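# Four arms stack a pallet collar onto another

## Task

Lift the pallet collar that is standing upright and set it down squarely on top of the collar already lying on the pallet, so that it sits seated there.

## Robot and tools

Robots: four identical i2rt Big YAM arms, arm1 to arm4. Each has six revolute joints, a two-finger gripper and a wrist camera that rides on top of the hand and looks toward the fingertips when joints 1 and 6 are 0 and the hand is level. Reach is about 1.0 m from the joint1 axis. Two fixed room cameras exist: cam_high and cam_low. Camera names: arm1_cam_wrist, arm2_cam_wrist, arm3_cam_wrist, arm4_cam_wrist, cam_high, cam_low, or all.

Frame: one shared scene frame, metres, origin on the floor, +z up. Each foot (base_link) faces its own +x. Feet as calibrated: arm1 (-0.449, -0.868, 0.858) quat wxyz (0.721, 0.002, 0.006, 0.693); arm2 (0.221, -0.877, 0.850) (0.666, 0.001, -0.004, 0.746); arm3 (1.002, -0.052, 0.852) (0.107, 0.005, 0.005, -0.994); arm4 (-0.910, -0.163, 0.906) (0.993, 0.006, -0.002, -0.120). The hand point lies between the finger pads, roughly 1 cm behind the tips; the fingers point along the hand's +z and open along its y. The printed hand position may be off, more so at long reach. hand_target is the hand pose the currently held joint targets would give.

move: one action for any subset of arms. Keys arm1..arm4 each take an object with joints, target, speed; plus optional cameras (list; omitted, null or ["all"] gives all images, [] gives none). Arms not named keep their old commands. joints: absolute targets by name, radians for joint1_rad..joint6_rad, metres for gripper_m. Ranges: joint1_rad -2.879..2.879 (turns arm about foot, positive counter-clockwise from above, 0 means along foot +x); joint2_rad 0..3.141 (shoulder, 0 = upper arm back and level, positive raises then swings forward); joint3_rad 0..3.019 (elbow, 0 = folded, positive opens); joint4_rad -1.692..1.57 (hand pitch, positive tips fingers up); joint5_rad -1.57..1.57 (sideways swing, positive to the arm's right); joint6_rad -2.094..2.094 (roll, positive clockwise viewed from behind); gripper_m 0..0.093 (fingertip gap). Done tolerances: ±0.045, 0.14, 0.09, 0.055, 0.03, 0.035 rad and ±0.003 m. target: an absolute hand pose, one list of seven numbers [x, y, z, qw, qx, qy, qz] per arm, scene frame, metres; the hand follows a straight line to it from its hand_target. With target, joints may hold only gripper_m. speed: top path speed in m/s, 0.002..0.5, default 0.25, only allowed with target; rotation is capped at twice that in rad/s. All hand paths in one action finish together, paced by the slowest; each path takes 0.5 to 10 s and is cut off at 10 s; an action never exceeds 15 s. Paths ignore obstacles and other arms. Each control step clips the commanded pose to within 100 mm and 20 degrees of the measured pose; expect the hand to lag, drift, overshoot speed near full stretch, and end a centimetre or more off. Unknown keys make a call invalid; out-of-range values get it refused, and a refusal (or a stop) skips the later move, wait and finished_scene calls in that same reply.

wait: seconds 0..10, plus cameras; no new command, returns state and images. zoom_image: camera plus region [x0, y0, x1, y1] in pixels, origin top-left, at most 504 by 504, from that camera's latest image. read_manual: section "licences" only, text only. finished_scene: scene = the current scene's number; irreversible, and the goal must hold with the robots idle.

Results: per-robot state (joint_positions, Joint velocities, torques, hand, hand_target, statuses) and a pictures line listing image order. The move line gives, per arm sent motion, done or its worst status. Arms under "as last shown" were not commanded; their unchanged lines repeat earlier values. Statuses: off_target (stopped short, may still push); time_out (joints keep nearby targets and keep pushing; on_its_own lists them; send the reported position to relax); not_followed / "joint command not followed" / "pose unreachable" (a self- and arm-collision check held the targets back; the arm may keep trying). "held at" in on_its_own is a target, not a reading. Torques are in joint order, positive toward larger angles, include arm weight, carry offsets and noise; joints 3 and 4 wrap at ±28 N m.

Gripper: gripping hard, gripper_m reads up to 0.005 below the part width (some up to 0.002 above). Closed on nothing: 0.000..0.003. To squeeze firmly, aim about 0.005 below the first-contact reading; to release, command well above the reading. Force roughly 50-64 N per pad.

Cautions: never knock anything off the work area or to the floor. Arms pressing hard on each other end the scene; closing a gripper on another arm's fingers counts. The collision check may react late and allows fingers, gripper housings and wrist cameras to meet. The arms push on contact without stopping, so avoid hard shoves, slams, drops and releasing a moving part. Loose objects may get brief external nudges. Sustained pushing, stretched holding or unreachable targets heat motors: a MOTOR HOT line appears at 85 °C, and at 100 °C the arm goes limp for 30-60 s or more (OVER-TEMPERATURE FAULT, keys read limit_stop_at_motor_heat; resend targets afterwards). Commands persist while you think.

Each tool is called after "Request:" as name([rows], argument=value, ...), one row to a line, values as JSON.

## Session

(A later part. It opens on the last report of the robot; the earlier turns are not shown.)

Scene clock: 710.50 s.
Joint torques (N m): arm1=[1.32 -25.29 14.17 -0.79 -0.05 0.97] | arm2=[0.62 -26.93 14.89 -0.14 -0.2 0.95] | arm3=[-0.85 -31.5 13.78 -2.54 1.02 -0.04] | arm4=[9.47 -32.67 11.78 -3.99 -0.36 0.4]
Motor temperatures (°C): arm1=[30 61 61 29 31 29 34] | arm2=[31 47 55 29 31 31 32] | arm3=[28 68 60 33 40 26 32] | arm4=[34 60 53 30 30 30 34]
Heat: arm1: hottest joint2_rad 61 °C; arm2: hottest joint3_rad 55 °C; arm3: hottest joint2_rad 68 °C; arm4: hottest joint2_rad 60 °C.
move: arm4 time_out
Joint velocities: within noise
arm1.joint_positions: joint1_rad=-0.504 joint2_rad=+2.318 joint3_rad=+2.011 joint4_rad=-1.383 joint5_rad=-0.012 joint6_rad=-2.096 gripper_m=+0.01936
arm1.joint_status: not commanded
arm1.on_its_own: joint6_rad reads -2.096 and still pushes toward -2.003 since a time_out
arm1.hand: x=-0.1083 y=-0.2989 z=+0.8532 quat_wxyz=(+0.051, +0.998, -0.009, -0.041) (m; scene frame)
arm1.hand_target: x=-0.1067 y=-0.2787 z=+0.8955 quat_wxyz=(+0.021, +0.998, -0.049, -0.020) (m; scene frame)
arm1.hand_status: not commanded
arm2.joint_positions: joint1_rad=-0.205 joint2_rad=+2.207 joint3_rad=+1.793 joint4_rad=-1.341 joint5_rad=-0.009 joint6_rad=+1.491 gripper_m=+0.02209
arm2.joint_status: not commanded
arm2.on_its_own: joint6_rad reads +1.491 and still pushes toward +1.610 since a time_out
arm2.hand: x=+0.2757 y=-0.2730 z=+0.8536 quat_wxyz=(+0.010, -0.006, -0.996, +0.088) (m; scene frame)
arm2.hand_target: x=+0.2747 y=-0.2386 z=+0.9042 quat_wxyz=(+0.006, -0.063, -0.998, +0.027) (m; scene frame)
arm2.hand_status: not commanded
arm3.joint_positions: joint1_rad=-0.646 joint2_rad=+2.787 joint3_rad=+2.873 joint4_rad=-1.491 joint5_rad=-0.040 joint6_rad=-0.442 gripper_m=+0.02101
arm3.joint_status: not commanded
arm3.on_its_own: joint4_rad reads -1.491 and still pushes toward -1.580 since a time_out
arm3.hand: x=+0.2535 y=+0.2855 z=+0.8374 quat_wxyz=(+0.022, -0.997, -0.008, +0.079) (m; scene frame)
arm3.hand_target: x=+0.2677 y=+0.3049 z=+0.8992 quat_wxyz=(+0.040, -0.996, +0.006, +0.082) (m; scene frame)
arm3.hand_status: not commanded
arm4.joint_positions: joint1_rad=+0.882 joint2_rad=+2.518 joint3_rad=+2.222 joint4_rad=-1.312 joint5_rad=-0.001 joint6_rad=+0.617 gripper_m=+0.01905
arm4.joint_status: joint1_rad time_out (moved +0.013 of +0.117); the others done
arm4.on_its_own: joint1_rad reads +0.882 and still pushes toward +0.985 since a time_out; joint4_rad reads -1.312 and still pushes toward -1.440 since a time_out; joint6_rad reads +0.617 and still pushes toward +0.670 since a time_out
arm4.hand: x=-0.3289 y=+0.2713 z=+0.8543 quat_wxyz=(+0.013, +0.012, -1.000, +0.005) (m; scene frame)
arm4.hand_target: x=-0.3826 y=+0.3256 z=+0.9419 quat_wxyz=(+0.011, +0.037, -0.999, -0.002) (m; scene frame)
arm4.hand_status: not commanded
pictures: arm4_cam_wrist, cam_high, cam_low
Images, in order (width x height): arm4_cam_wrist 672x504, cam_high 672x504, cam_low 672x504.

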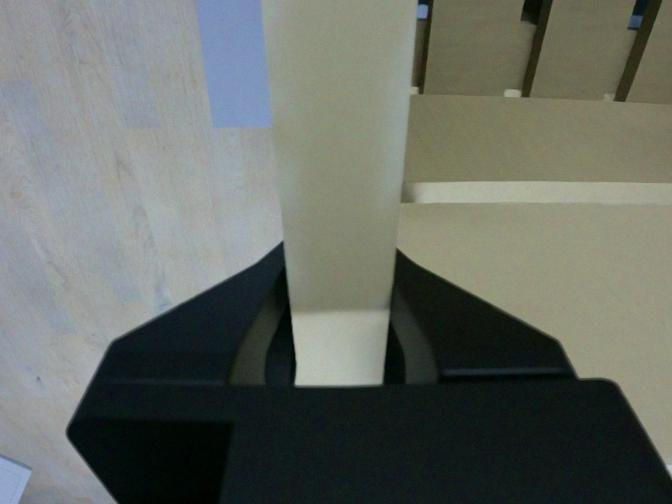

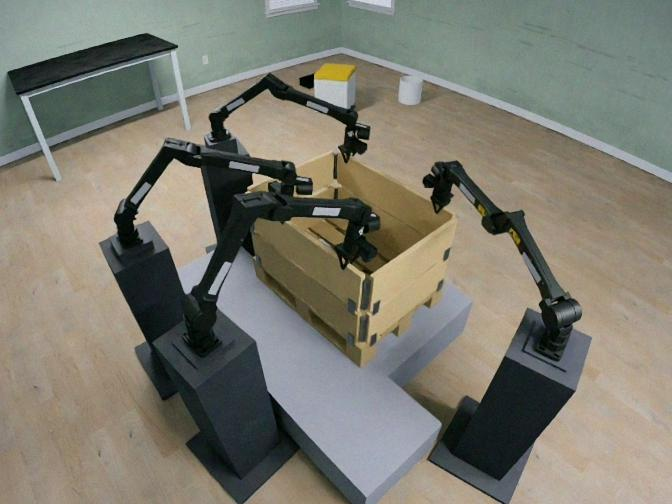

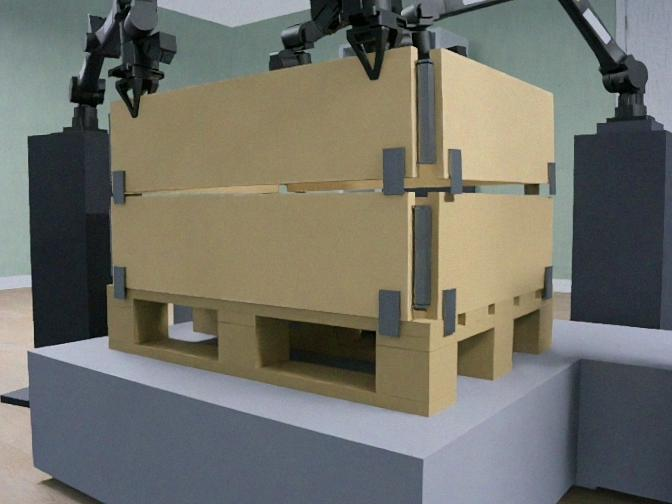

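Request:
move(arm1={"joints":{"joint2_rad":2.31}}, arm2={"joints":{"joint2_rad":2.19}}, arm3={"joints":{"joint2_rad":2.755}}, arm4={"joints":{"joint2_rad":2.47}}, cameras=["cam_high","cam_low","arm4_cam_wrist","arm3_cam_wrist"])

Request:
zoom_image(camera="cam_high", region=[230, 200, 480, 370])

Request:
zoom_image(camera="cam_low", region=[360, 100, 600, 350])

Request:
zoom_image(camera="cam_low", region=[80, 100, 320, 350])

Scene clock: 716.07 s.
Joint torques (N m): arm1=[1.26 -25.29 14.05 -1.13 -0.02 0.96] | arm2=[0.32 -26.87 14.76 -0.34 -0.18 0.89] | arm3=[-0.79 -31.09 13.33 -2.67 1.02 -0.07] | arm4=[9.29 -30.8 10.58 -4.22 -0.47 0.33]
Motor temperatures (°C): arm1=[30 62 61 29 31 29 34] | arm2=[31 48 55 29 31 31 32] | arm3=[28 66 62 33 40 26 32] | arm4=[34 62 53 30 30 30 34]
Heat: arm1: hottest joint2_rad 62 °C; arm2: hottest joint3_rad 55 °C; arm3: hottest joint2_rad 66 °C; arm4: hottest joint2_rad 62 °C.
move: arm1 done; arm2 done; arm3 done; arm4 done
Joint velocities: within noise
arm1.joint_positions: joint1_rad=-0.504 joint2_rad=+2.347 joint3_rad=+2.011 joint4_rad=-1.375 joint5_rad=-0.012 joint6_rad=-2.096 gripper_m=+0.01936
arm1.joint_status: all done
arm1.on_its_own: joint6_rad reads -2.096 and still pushes toward -2.003 since a time_out
arm1.hand: x=-0.1096 y=-0.3008 z=+0.8344 quat_wxyz=(+0.060, +0.997, -0.009, -0.046) (m; scene frame)
arm1.hand_target: x=-0.1081 y=-0.2812 z=+0.8758 quat_wxyz=(+0.034, +0.998, -0.048, -0.027) (m; scene frame)
arm1.hand_status: not commanded
arm2.joint_positions: joint1_rad=-0.202 joint2_rad=+2.229 joint3_rad=+1.793 joint4_rad=-1.336 joint5_rad=-0.010 joint6_rad=+1.499 gripper_m=+0.02246
arm2.joint_status: all done
arm2.on_its_own: joint6_rad reads +1.499 and still pushes toward +1.610 since a time_out
arm2.hand: x=+0.2740 y=-0.2748 z=+0.8402 quat_wxyz=(+0.011, -0.009, -0.995, +0.097) (m; scene frame)
arm2.hand_target: x=+0.2745 y=-0.2407 z=+0.8886 quat_wxyz=(+0.007, -0.063, -0.997, +0.039) (m; scene frame)
arm2.hand_status: not commanded
arm3.joint_positions: joint1_rad=-0.646 joint2_rad=+2.802 joint3_rad=+2.878 joint4_rad=-1.488 joint5_rad=-0.042 joint6_rad=-0.439 gripper_m=+0.02101
arm3.joint_status: all done
arm3.on_its_own: joint4_rad reads -1.488 and still pushes toward -1.580 since a time_out
arm3.hand: x=+0.2536 y=+0.2850 z=+0.8281 quat_wxyz=(+0.020, -0.997, -0.006, +0.077) (m; scene frame)
arm3.hand_target: x=+0.2693 y=+0.3042 z=+0.8836 quat_wxyz=(+0.035, -0.997, +0.007, +0.074) (m; scene frame)
arm3.hand_status: not commanded
arm4.joint_positions: joint1_rad=+0.883 joint2_rad=+2.553 joint3_rad=+2.235 joint4_rad=-1.303 joint5_rad=+0.003 joint6_rad=+0.625 gripper_m=+0.01910
arm4.joint_status: all done
arm4.on_its_own: joint1_rad reads +0.883 and still pushes toward +0.985 since a time_out; joint4_rad reads -1.303 and still pushes toward -1.440 since a time_out; joint6_rad reads +0.625 and still pushes toward +0.670 since a time_out
arm4.hand: x=-0.3292 y=+0.2719 z=+0.8341 quat_wxyz=(+0.016, +0.009, -1.000, +0.010) (m; scene frame)
arm4.hand_target: x=-0.3876 y=+0.3211 z=+0.9000 quat_wxyz=(+0.033, +0.038, -0.999, +0.018) (m; scene frame)
arm4.hand_status: not commanded
pictures: arm3_cam_wrist, arm4_cam_wrist, cam_high, cam_low
Images, in order (width x height): arm3_cam_wrist 672x504, arm4_cam_wrist 672x504, cam_high 672x504, cam_low 672x504.

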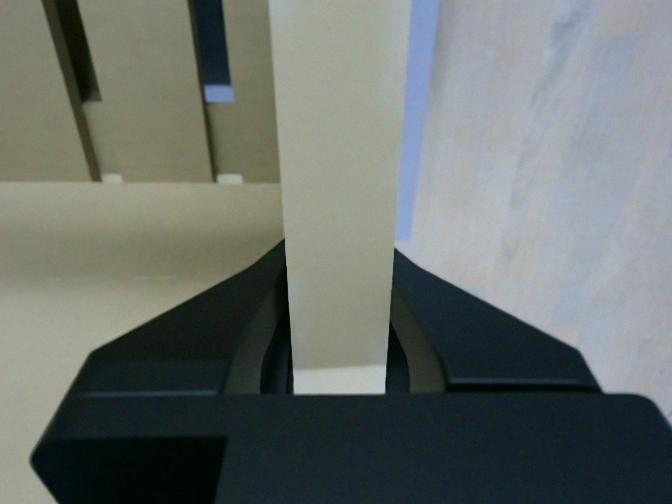

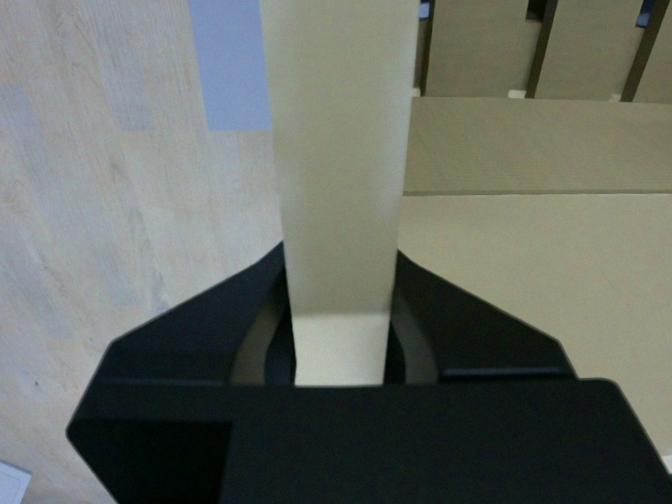

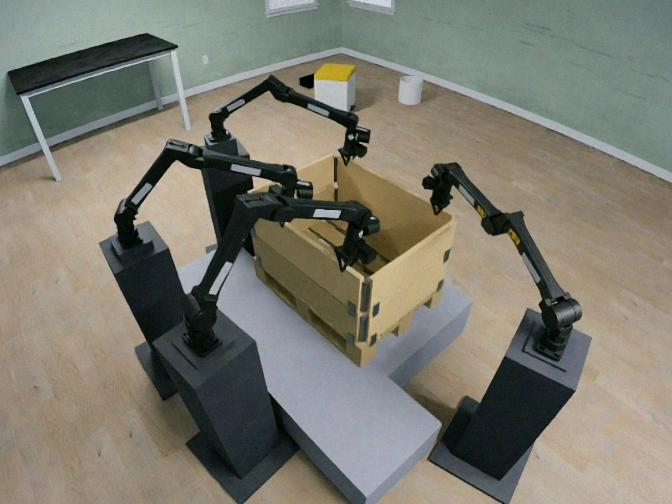

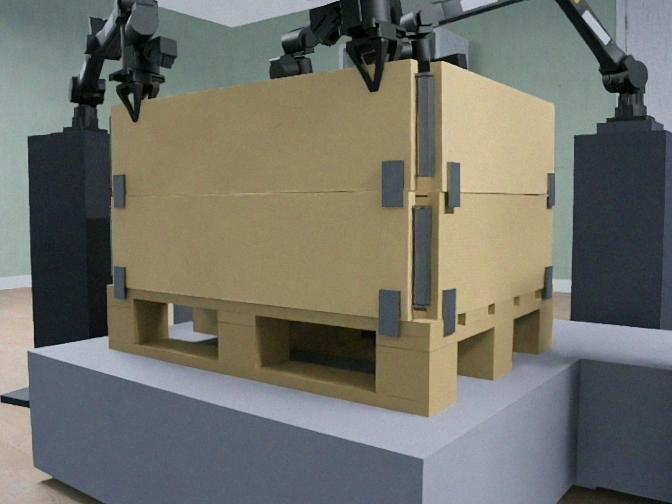

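Scaled by 2.016 from the camera's 672x504 image, which has a finer 960x720 frame.

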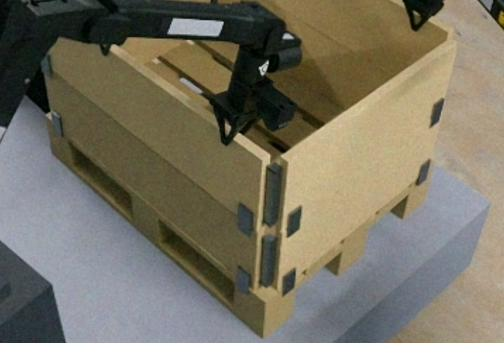

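Scaled by 2.016 from the camera's 672x504 image, which has a finer 960x720 frame.

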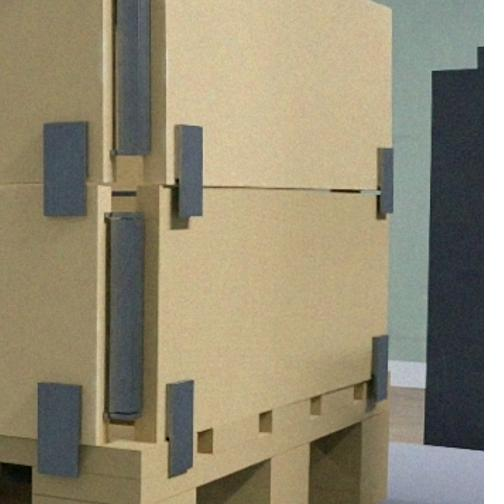

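Scaled by 2.016 from the camera's 672x504 image, which has a finer 960x720 frame.

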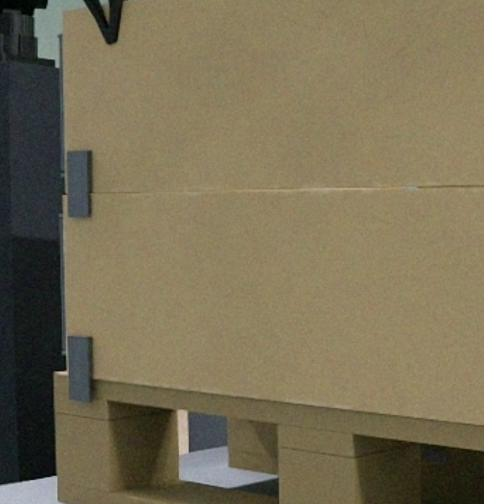

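Request:
move(arm1={"joints":{"joint2_rad":2.36}}, arm2={"joints":{"joint2_rad":2.24}}, arm3={"joints":{"joint2_rad":2.80,"joint1_rad":-0.65}}, arm4={"joints":{"joint2_rad":2.54,"joint1_rad":0.92}}, cameras=["cam_high","cam_low"])

Request:
zoom_image(camera="cam_high", region=[230, 200, 480, 370])

Request:
zoom_image(camera="cam_low", region=[360, 100, 600, 350])

Request:
zoom_image(camera="cam_low", region=[80, 100, 320, 350])

Scene clock: 733.53 s.
Joint torques (N m): arm1=[1.38 -22.24 14 -1.21 0.06 0.96] | arm2=[0.44 -23.82 14.71 -0.35 -0.18 0.87] | arm3=[0.44 -27.93 12.79 -2.65 1 -0.08] | arm4=[3.72 -26.4 10.25 -4.3 -0.45 0.31]
Motor temperatures (°C): arm1=[30 60 61 29 31 30 34] | arm2=[31 49 55 29 31 31 32] | arm3=[28 64 64 33 39 26 32] | arm4=[34 57 52 30 30 30 34]
Heat: arm1: hottest joint3_rad 61 °C; arm2: hottest joint3_rad 55 °C; arm3: hottest joint2_rad 64 °C; arm4: hottest joint2_rad 57 °C.
move: arm1 done; arm2 done; arm3 done; arm4 done
Joint velocities: within noise
arm1.joint_positions: joint1_rad=-0.504 joint2_rad=+2.358 joint3_rad=+2.011 joint4_rad=-1.373 joint5_rad=-0.015 joint6_rad=-2.094 gripper_m=+0.01936
arm1.joint_status: all done
arm1.on_its_own: joint6_rad reads -2.094 and still pushes toward -2.003 since a time_out
arm1.hand: x=-0.1107 y=-0.3016 z=+0.8278 quat_wxyz=(+0.063, +0.997, -0.010, -0.050) (m; scene frame)
arm1.hand_target: x=-0.1117 y=-0.2867 z=+0.8431 quat_wxyz=(+0.056, +0.996, -0.049, -0.039) (m; scene frame)
arm1.hand_status: not commanded
arm2.joint_positions: joint1_rad=-0.202 joint2_rad=+2.243 joint3_rad=+1.793 joint4_rad=-1.338 joint5_rad=-0.010 joint6_rad=+1.500 gripper_m=+0.02282
arm2.joint_status: all done
arm2.on_its_own: joint6_rad reads +1.500 and still pushes toward +1.610 since a time_out
arm2.hand: x=+0.2738 y=-0.2770 z=+0.8325 quat_wxyz=(+0.012, -0.010, -0.994, +0.104) (m; scene frame)
arm2.hand_target: x=+0.2741 y=-0.2464 z=+0.8579 quat_wxyz=(+0.008, -0.064, -0.996, +0.065) (m; scene frame)
arm2.hand_status: not commanded
arm3.joint_positions: joint1_rad=-0.643 joint2_rad=+2.809 joint3_rad=+2.884 joint4_rad=-1.489 joint5_rad=-0.040 joint6_rad=-0.438 gripper_m=+0.02101
arm3.joint_status: all done
arm3.on_its_own: joint4_rad reads -1.489 and still pushes toward -1.580 since a time_out
arm3.hand: x=+0.2531 y=+0.2835 z=+0.8247 quat_wxyz=(+0.020, -0.997, -0.007, +0.075) (m; scene frame)
arm3.hand_target: x=+0.2677 y=+0.2877 z=+0.8478 quat_wxyz=(+0.025, -0.998, -0.003, +0.053) (m; scene frame)
arm3.hand_status: not commanded
arm4.joint_positions: joint1_rad=+0.881 joint2_rad=+2.561 joint3_rad=+2.238 joint4_rad=-1.304 joint5_rad=+0.002 joint6_rad=+0.626 gripper_m=+0.01915
arm4.joint_status: all done
arm4.on_its_own: joint4_rad reads -1.304 and still pushes toward -1.440 since a time_out; joint6_rad reads +0.626 and still pushes toward +0.670 since a time_out
arm4.hand: x=-0.3288 y=+0.2705 z=+0.8303 quat_wxyz=(+0.019, +0.008, -1.000, +0.011) (m; scene frame)
arm4.hand_target: x=-0.3664 y=+0.2791 z=+0.8521 quat_wxyz=(+0.062, +0.005, -0.997, +0.038) (m; scene frame)
arm4.hand_status: not commanded
pictures: cam_high, cam_low
Images, in order (width x height): cam_high 672x504, cam_low 672x504.

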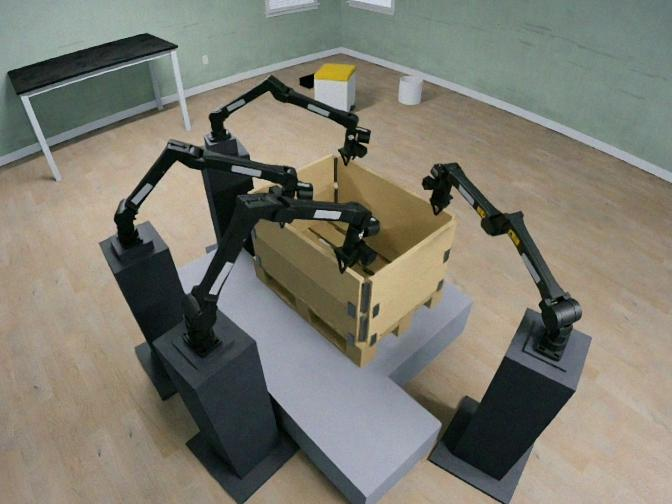

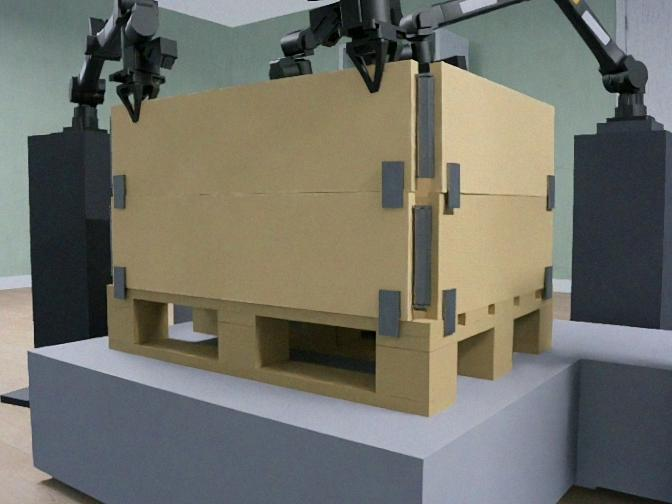

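Scaled by 2.016 from the camera's 672x504 image, which has a finer 960x720 frame.

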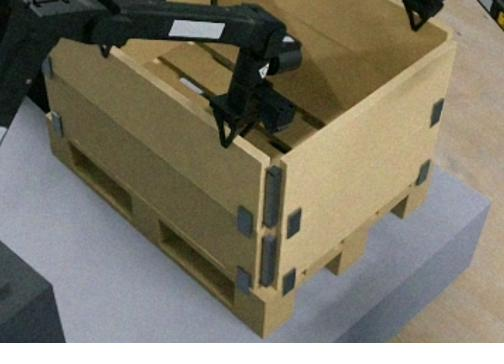

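Scaled by 2.016 from the camera's 672x504 image, which has a finer 960x720 frame.

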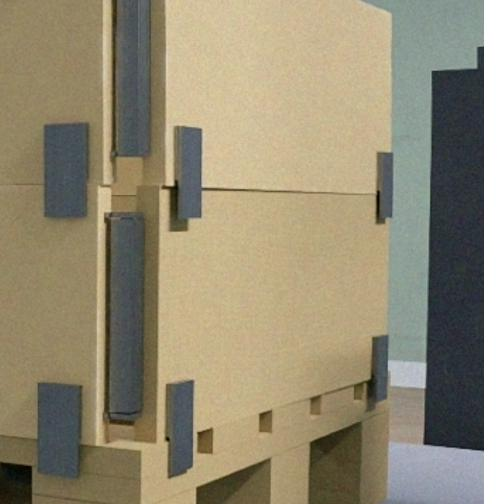

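Scaled by 2.016 from the camera's 672x504 image, which has a finer 960x720 frame.

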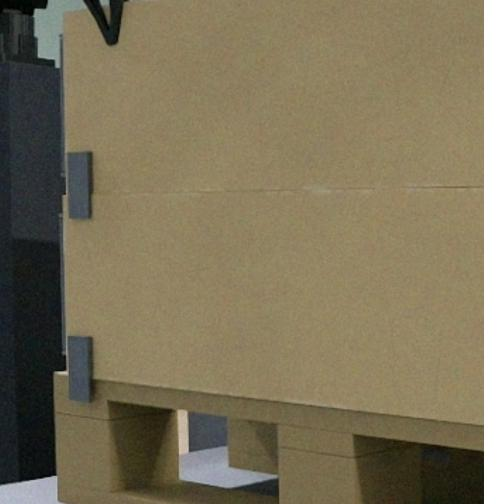

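Request:
move(arm1={"joints":{"gripper_m":0.06}}, arm2={"joints":{"gripper_m":0.06}}, arm3={"joints":{"gripper_m":0.06,"joint4_rad":-1.51}}, arm4={"joints":{"gripper_m":0.06,"joint1_rad":0.89,"joint4_rad":-1.33}}, cameras=["cam_high","cam_low"])

Request:
zoom_image(camera="cam_low", region=[100, 20, 600, 420])

Scene clock: 738.97 s.
Joint torques (N m): arm1=[1.49 -22.18 13.97 -0.76 -0.03 0.12] | arm2=[0.44 -24.18 11.63 -0.29 -0.1 -0.02] | arm3=[0.38 -27.75 12.74 0.87 -0.02 -0.09] | arm4=[0.62 -26.05 10.14 0.84 0 0.02]
Motor temperatures (°C): arm1=[30 59 61 29 31 29 34] | arm2=[31 47 55 29 31 31 32] | arm3=[28 64 65 33 39 26 32] | arm4=[34 58 52 30 30 30 34]
Heat: arm1: hottest joint3_rad 61 °C; arm2: hottest joint3_rad 55 °C; arm3: hottest joint3_rad 65 °C; arm4: hottest joint2_rad 58 °C.
move: arm1 done; arm2 done; arm3 done; arm4 done
Joint velocities: within noise
arm1.joint_positions: joint1_rad=-0.504 joint2_rad=+2.358 joint3_rad=+2.011 joint4_rad=-1.384 joint5_rad=-0.002 joint6_rad=-2.014 gripper_m=+0.05991
arm1.joint_status: all done
arm1.hand: x=-0.1100 y=-0.3051 z=+0.8282 quat_wxyz=(+0.073, +0.995, -0.049, -0.044) (m; scene frame)
arm1.hand_target: x=-0.1100 y=-0.2876 z=+0.8431 quat_wxyz=(+0.058, +0.997, -0.048, -0.034) (m; scene frame)
arm1.hand_status: not commanded
arm2.joint_positions: joint1_rad=-0.202 joint2_rad=+2.243 joint3_rad=+1.832 joint4_rad=-1.338 joint5_rad=-0.023 joint6_rad=+1.595 gripper_m=+0.05994
arm2.joint_status: all done
arm2.hand: x=+0.2730 y=-0.2614 z=+0.8443 quat_wxyz=(+0.012, -0.058, -0.995, +0.085) (m; scene frame)
arm2.hand_target: x=+0.2724 y=-0.2462 z=+0.8582 quat_wxyz=(+0.013, -0.064, -0.996, +0.064) (m; scene frame)
arm2.hand_status: not commanded
arm3.joint_positions: joint1_rad=-0.642 joint2_rad=+2.809 joint3_rad=+2.885 joint4_rad=-1.534 joint5_rad=-0.002 joint6_rad=-0.438 gripper_m=+0.05996
arm3.joint_status: all done
arm3.hand: x=+0.2651 y=+0.2839 z=+0.8233 quat_wxyz=(+0.028, -0.998, -0.006, +0.047) (m; scene frame)
arm3.hand_target: x=+0.2557 y=+0.2952 z=+0.8499 quat_wxyz=(+0.042, -0.996, -0.003, +0.076) (m; scene frame)
arm3.hand_status: not commanded
arm4.joint_positions: joint1_rad=+0.888 joint2_rad=+2.559 joint3_rad=+2.238 joint4_rad=-1.360 joint5_rad=-0.021 joint6_rad=+0.659 gripper_m=+0.05996
arm4.joint_status: all done
arm4.hand: x=-0.3445 y=+0.2695 z=+0.8324 quat_wxyz=(+0.047, -0.006, -0.999, +0.019) (m; scene frame)
arm4.hand_target: x=-0.3366 y=+0.2777 z=+0.8497 quat_wxyz=(+0.030, -0.011, -0.999, +0.005) (m; scene frame)
arm4.hand_status: not commanded
pictures: cam_high, cam_low
Images, in order (width x height): cam_high 672x504, cam_low 672x504.

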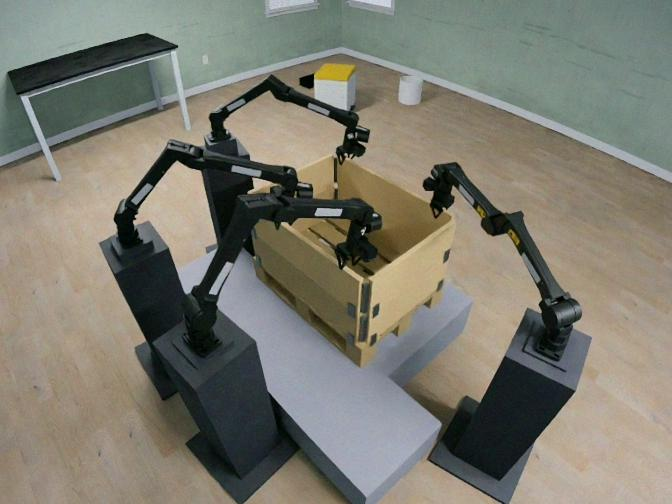

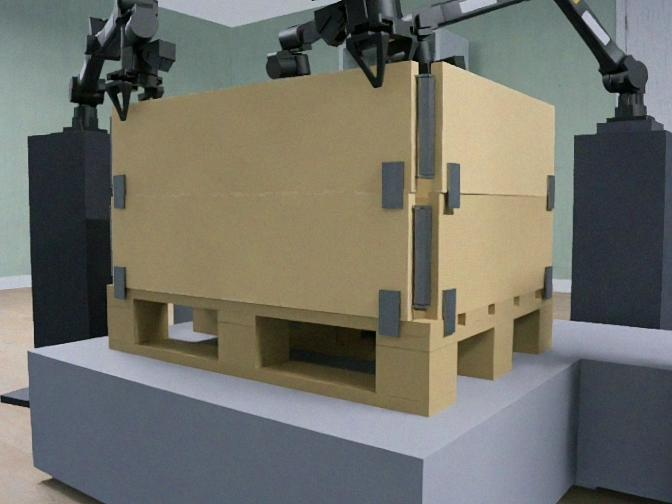

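Scaled by 1.008 from the camera's 672x504 image, which has a finer 960x720 frame.

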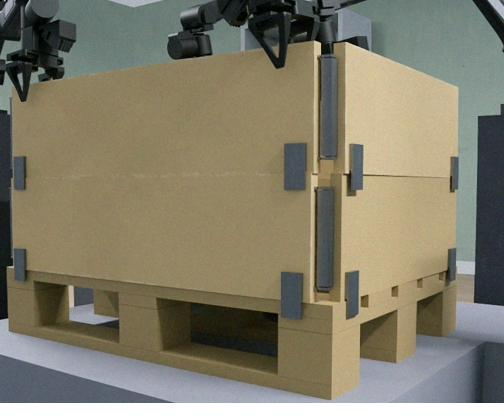

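Request:
move(arm1={"target":[-0.11,-0.288,0.99,0.058,0.997,-0.048,-0.034],"speed":0.12}, arm2={"target":[0.272,-0.248,0.99,0.013,-0.064,-0.996,0.064],"speed":0.12}, arm3={"target":[0.26,0.293,0.99,0.042,-0.996,-0.003,0.076],"speed":0.12}, arm4={"target":[-0.338,0.276,0.99,0.03,-0.011,-0.999,0.005],"speed":0.12}, cameras=["cam_high","cam_low"])

Request:
zoom_image(camera="cam_low", region=[360, 100, 600, 350])

Request:
zoom_image(camera="cam_high", region=[230, 140, 480, 370])

Scene clock: 745.57 s.
Joint torques (N m): arm1=[1.44 -23.94 15.47 -0.81 -0.09 0.12] | arm2=[0.38 -25.17 13.07 -0.77 -0.11 -0.03] | arm3=[0.26 -27.81 12.63 0.44 -0.08 -0.09] | arm4=[0.5 -25.82 14.78 -0.18 -0.03 0.02]
Motor temperatures (°C): arm1=[30 58 60 29 31 29 33] | arm2=[30 47 53 29 31 30 32] | arm3=[28 65 65 33 38 26 31] | arm4=[34 58 52 29 30 30 33]
Heat: arm1: hottest joint3_rad 60 °C; arm2: hottest joint3_rad 53 °C; arm3: hottest joint2_rad 65 °C; arm4: hottest joint2_rad 58 °C.
move: arm1 off_target; arm2 off_target; arm3 off_target; arm4 off_target
Joint velocities: within noise
arm1.joint_positions: joint1_rad=-0.504 joint2_rad=+2.275 joint3_rad=+2.199 joint4_rad=-1.672 joint5_rad=-0.002 joint6_rad=-2.013 gripper_m=+0.05991
arm1.joint_status: not commanded
arm1.hand: x=-0.1096 y=-0.3060 z=+0.9549 quat_wxyz=(+0.081, +0.994, -0.050, -0.048) (m; scene frame)
arm1.hand_target: x=-0.1112 y=-0.2900 z=+0.9900 quat_wxyz=(+0.051, +0.997, -0.048, -0.031) (m; scene frame)
arm1.hand_status: off_target (0.039 m and 3.1 deg from the pose sent, 0.163 m and 2.1 deg at the start; a joint's target at an end of its range on 26 of 63 steps)
arm2.joint_positions: joint1_rad=-0.202 joint2_rad=+2.157 joint3_rad=+2.006 joint4_rad=-1.606 joint5_rad=-0.023 joint6_rad=+1.597 gripper_m=+0.05994
arm2.joint_status: not commanded
arm2.hand: x=+0.2728 y=-0.2598 z=+0.9633 quat_wxyz=(+0.012, -0.059, -0.994, +0.089) (m; scene frame)
arm2.hand_target: x=+0.2720 y=-0.2492 z=+0.9899 quat_wxyz=(+0.013, -0.064, -0.996, +0.064) (m; scene frame)
arm2.hand_status: off_target (0.029 m and 3.0 deg from the pose sent, 0.146 m and 2.5 deg at the start)
arm3.joint_positions: joint1_rad=-0.642 joint2_rad=+2.634 joint3_rad=+2.885 joint4_rad=-1.594 joint5_rad=-0.002 joint6_rad=-0.438 gripper_m=+0.05996
arm3.joint_status: not commanded
arm3.hand: x=+0.2631 y=+0.2829 z=+0.9590 quat_wxyz=(+0.052, -0.994, -0.006, +0.099) (m; scene frame)
arm3.hand_target: x=+0.2623 y=+0.2919 z=+0.9893 quat_wxyz=(+0.064, -0.990, -0.003, +0.123) (m; scene frame)
arm3.hand_status: off_target (0.033 m and 2.9 deg from the pose sent, 0.167 m and 3.7 deg at the start; a joint's target at an end of its range on 58 of 63 steps)
arm4.joint_positions: joint1_rad=+0.888 joint2_rad=+2.455 joint3_rad=+2.367 joint4_rad=-1.610 joint5_rad=-0.021 joint6_rad=+0.659 gripper_m=+0.05996
arm4.joint_status: not commanded
arm4.hand: x=-0.3485 y=+0.2656 z=+0.9558 quat_wxyz=(+0.054, -0.006, -0.998, +0.024) (m; scene frame)
arm4.hand_target: x=-0.3391 y=+0.2751 z=+0.9899 quat_wxyz=(+0.029, -0.011, -1.000, +0.004) (m; scene frame)
arm4.hand_status: off_target (0.037 m and 3.5 deg from the pose sent, 0.158 m and 2.6 deg at the start)
pictures: cam_high, cam_low
Images, in order (width x height): cam_high 672x504, cam_low 672x504.

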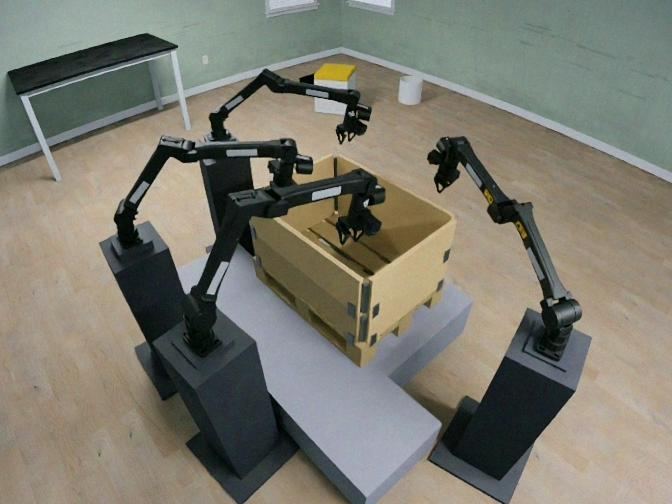

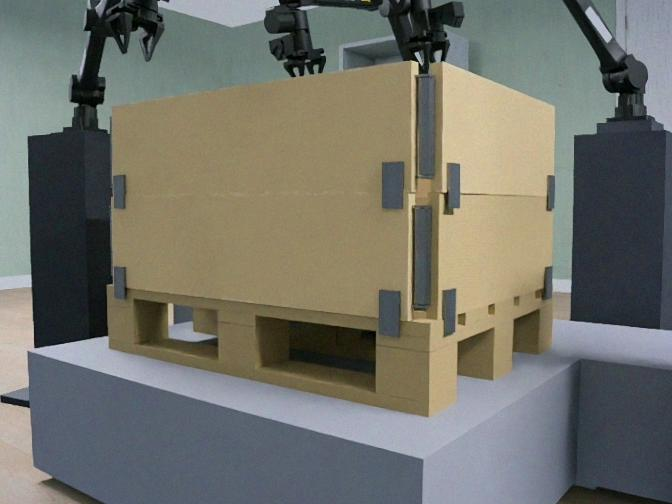

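Scaled by 2.016 from the camera's 672x504 image, which has a finer 960x720 frame.

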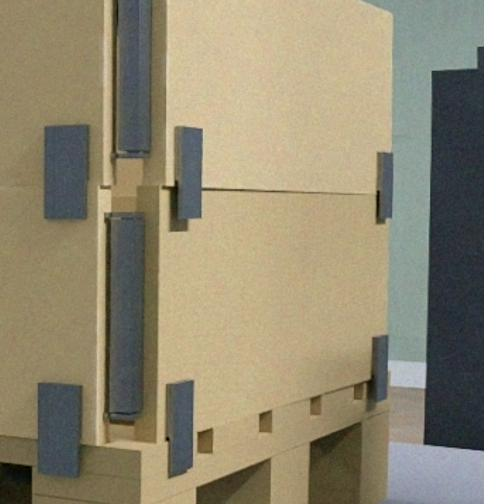

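Scaled by 2.016 from the camera's 672x504 image, which has a finer 960x720 frame.

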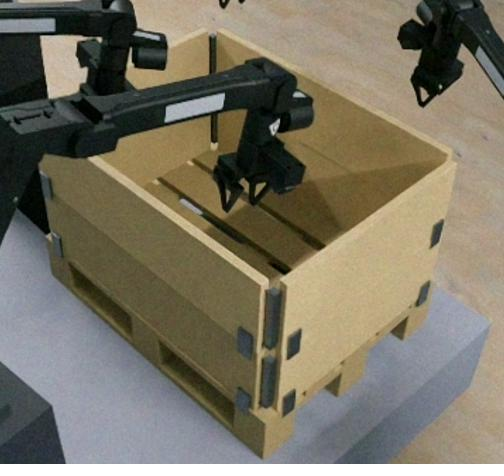

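Request:
wait(seconds=0.1)

Request:
zoom_image(camera="cam_low", region=[430, 150, 570, 250])

Scene clock: 747.87 s.
Joint torques (N m): arm1=[1.38 -23.94 15.47 -0.81 -0.09 0.11] | arm2=[0.38 -25.17 13.07 -0.76 -0.11 -0.03] | arm3=[0.26 -27.58 12.64 0.47 -0.08 -0.09] | arm4=[0.56 -25.7 14.79 -0.17 -0.02 0.01]
Motor temperatures (°C): arm1=[30 58 60 29 31 29 33] | arm2=[30 46 53 29 31 30 31] | arm3=[28 66 66 33 38 26 31] | arm4=[34 57 53 29 30 30 33]
Heat: arm1: hottest joint3_rad 60 °C; arm2: hottest joint3_rad 53 °C; arm3: hottest joint2_rad 66 °C; arm4: hottest joint2_rad 57 °C.
Joint velocities: within noise
arm1.joint_positions: joint1_rad=-0.504 joint2_rad=+2.275 joint3_rad=+2.199 joint4_rad=-1.672 joint5_rad=-0.002 joint6_rad=-2.013 gripper_m=+0.05991
arm1.joint_status: not commanded
arm1.hand: x=-0.1096 y=-0.3060 z=+0.9549 quat_wxyz=(+0.081, +0.994, -0.050, -0.048) (m; scene frame)
arm1.hand_target: x=-0.1112 y=-0.2900 z=+0.9900 quat_wxyz=(+0.051, +0.997, -0.048, -0.031) (m; scene frame)
arm1.hand_status: off_target (0.039 m and 3.1 deg from the pose sent, 0.163 m and 2.1 deg at the start; a joint's target at an end of its range on 26 of 63 steps)
arm2.joint_positions: joint1_rad=-0.202 joint2_rad=+2.157 joint3_rad=+2.006 joint4_rad=-1.606 joint5_rad=-0.023 joint6_rad=+1.597 gripper_m=+0.05994
arm2.joint_status: not commanded
arm2.hand: x=+0.2728 y=-0.2598 z=+0.9633 quat_wxyz=(+0.012, -0.059, -0.994, +0.089) (m; scene frame)
arm2.hand_target: x=+0.2720 y=-0.2491 z=+0.9899 quat_wxyz=(+0.013, -0.064, -0.996, +0.064) (m; scene frame)
arm2.hand_status: off_target (0.029 m and 3.0 deg from the pose sent, 0.146 m and 2.5 deg at the start)
arm3.joint_positions: joint1_rad=-0.642 joint2_rad=+2.634 joint3_rad=+2.885 joint4_rad=-1.594 joint5_rad=-0.002 joint6_rad=-0.438 gripper_m=+0.05996
arm3.joint_status: not commanded
arm3.hand: x=+0.2631 y=+0.2829 z=+0.9590 quat_wxyz=(+0.052, -0.994, -0.006, +0.099) (m; scene frame)
arm3.hand_target: x=+0.2623 y=+0.2919 z=+0.9893 quat_wxyz=(+0.064, -0.990, -0.003, +0.123) (m; scene frame)
arm3.hand_status: off_target (0.033 m and 2.9 deg from the pose sent, 0.167 m and 3.7 deg at the start; a joint's target at an end of its range on 58 of 63 steps)
arm4.joint_positions: joint1_rad=+0.888 joint2_rad=+2.455 joint3_rad=+2.367 joint4_rad=-1.610 joint5_rad=-0.021 joint6_rad=+0.659 gripper_m=+0.05996
arm4.joint_status: not commanded
arm4.hand: x=-0.3484 y=+0.2656 z=+0.9559 quat_wxyz=(+0.054, -0.006, -0.998, +0.024) (m; scene frame)
arm4.hand_target: x=-0.3391 y=+0.2752 z=+0.9899 quat_wxyz=(+0.029, -0.010, -1.000, +0.004) (m; scene frame)
arm4.hand_status: off_target (0.037 m and 3.5 deg from the pose sent, 0.158 m and 2.6 deg at the start)
wait: 0.10 s; at rest from the start
pictures: arm1_cam_wrist, arm2_cam_wrist, arm3_cam_wrist, arm4_cam_wrist, cam_high, cam_low
Images, in order (width x height): arm1_cam_wrist 672x504, arm2_cam_wrist 672x504, arm3_cam_wrist 672x504, arm4_cam_wrist 672x504, cam_high 672x504, cam_low 672x504.

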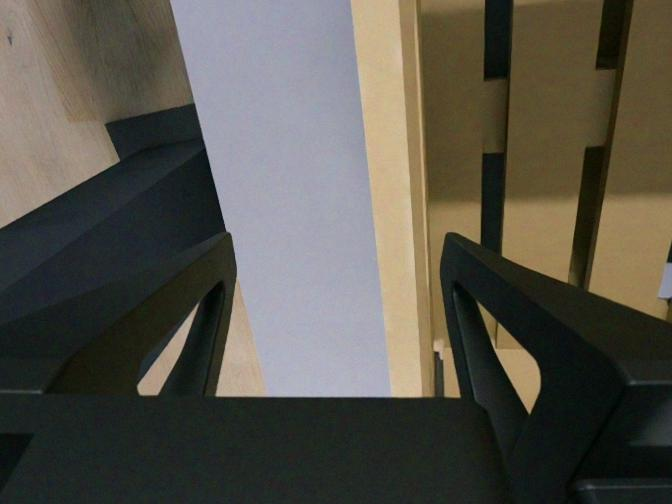

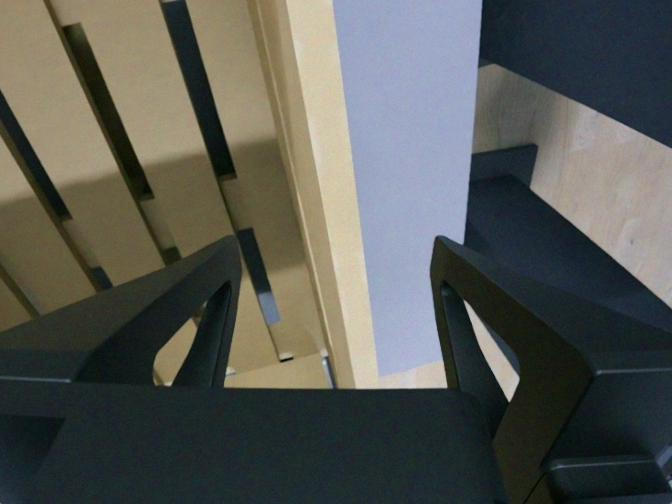

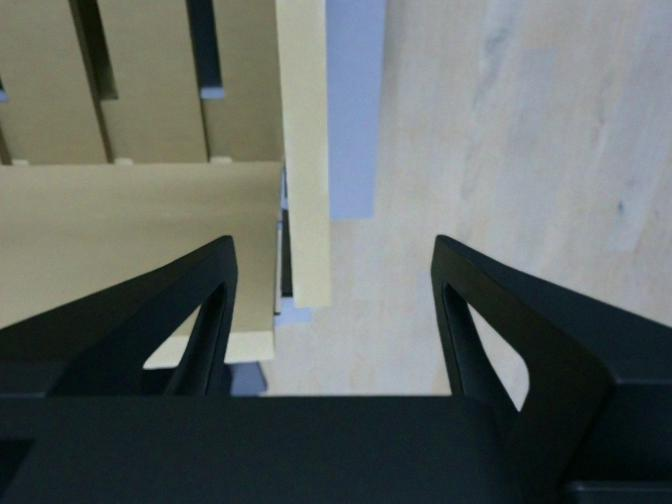

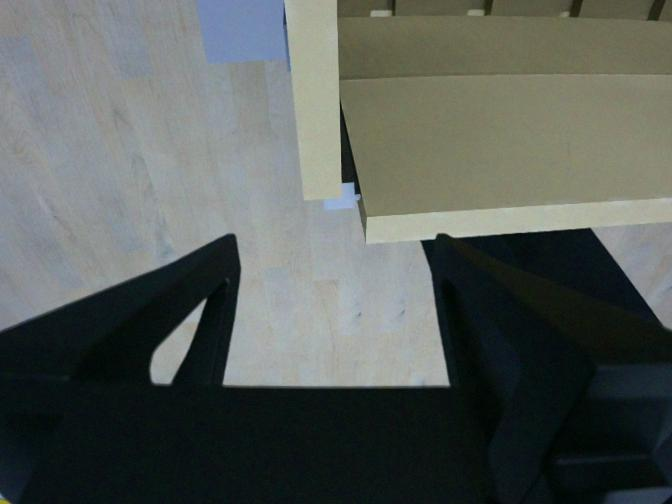

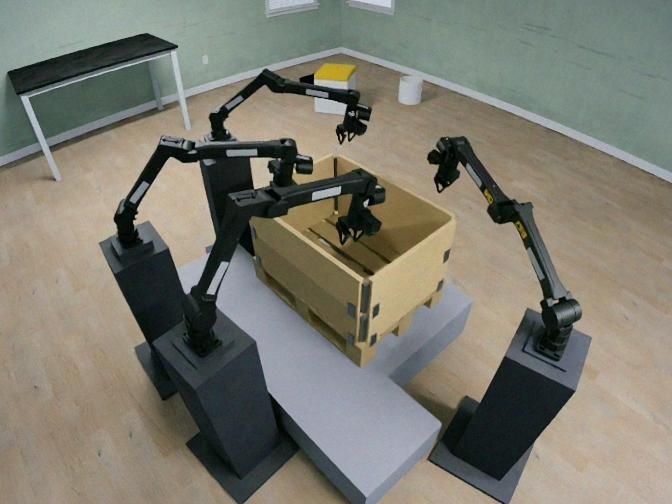

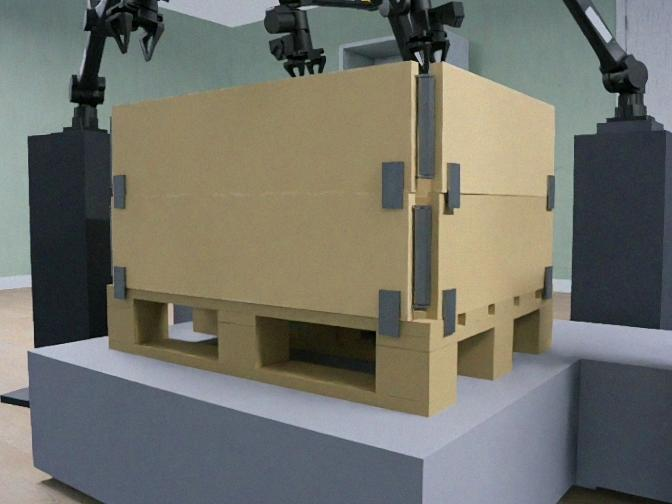

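Scaled by 3.600 from the camera's 672x504 image, which has a finer 960x720 frame.

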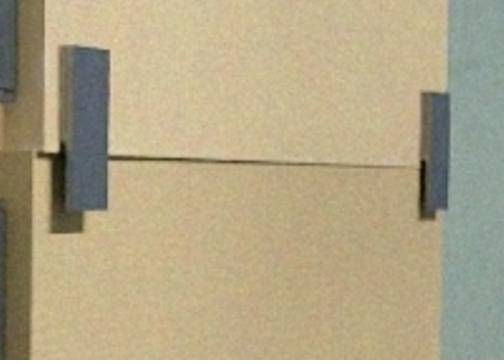

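Request:
finished_scene(scene=1)

The scene is finished: the task was done.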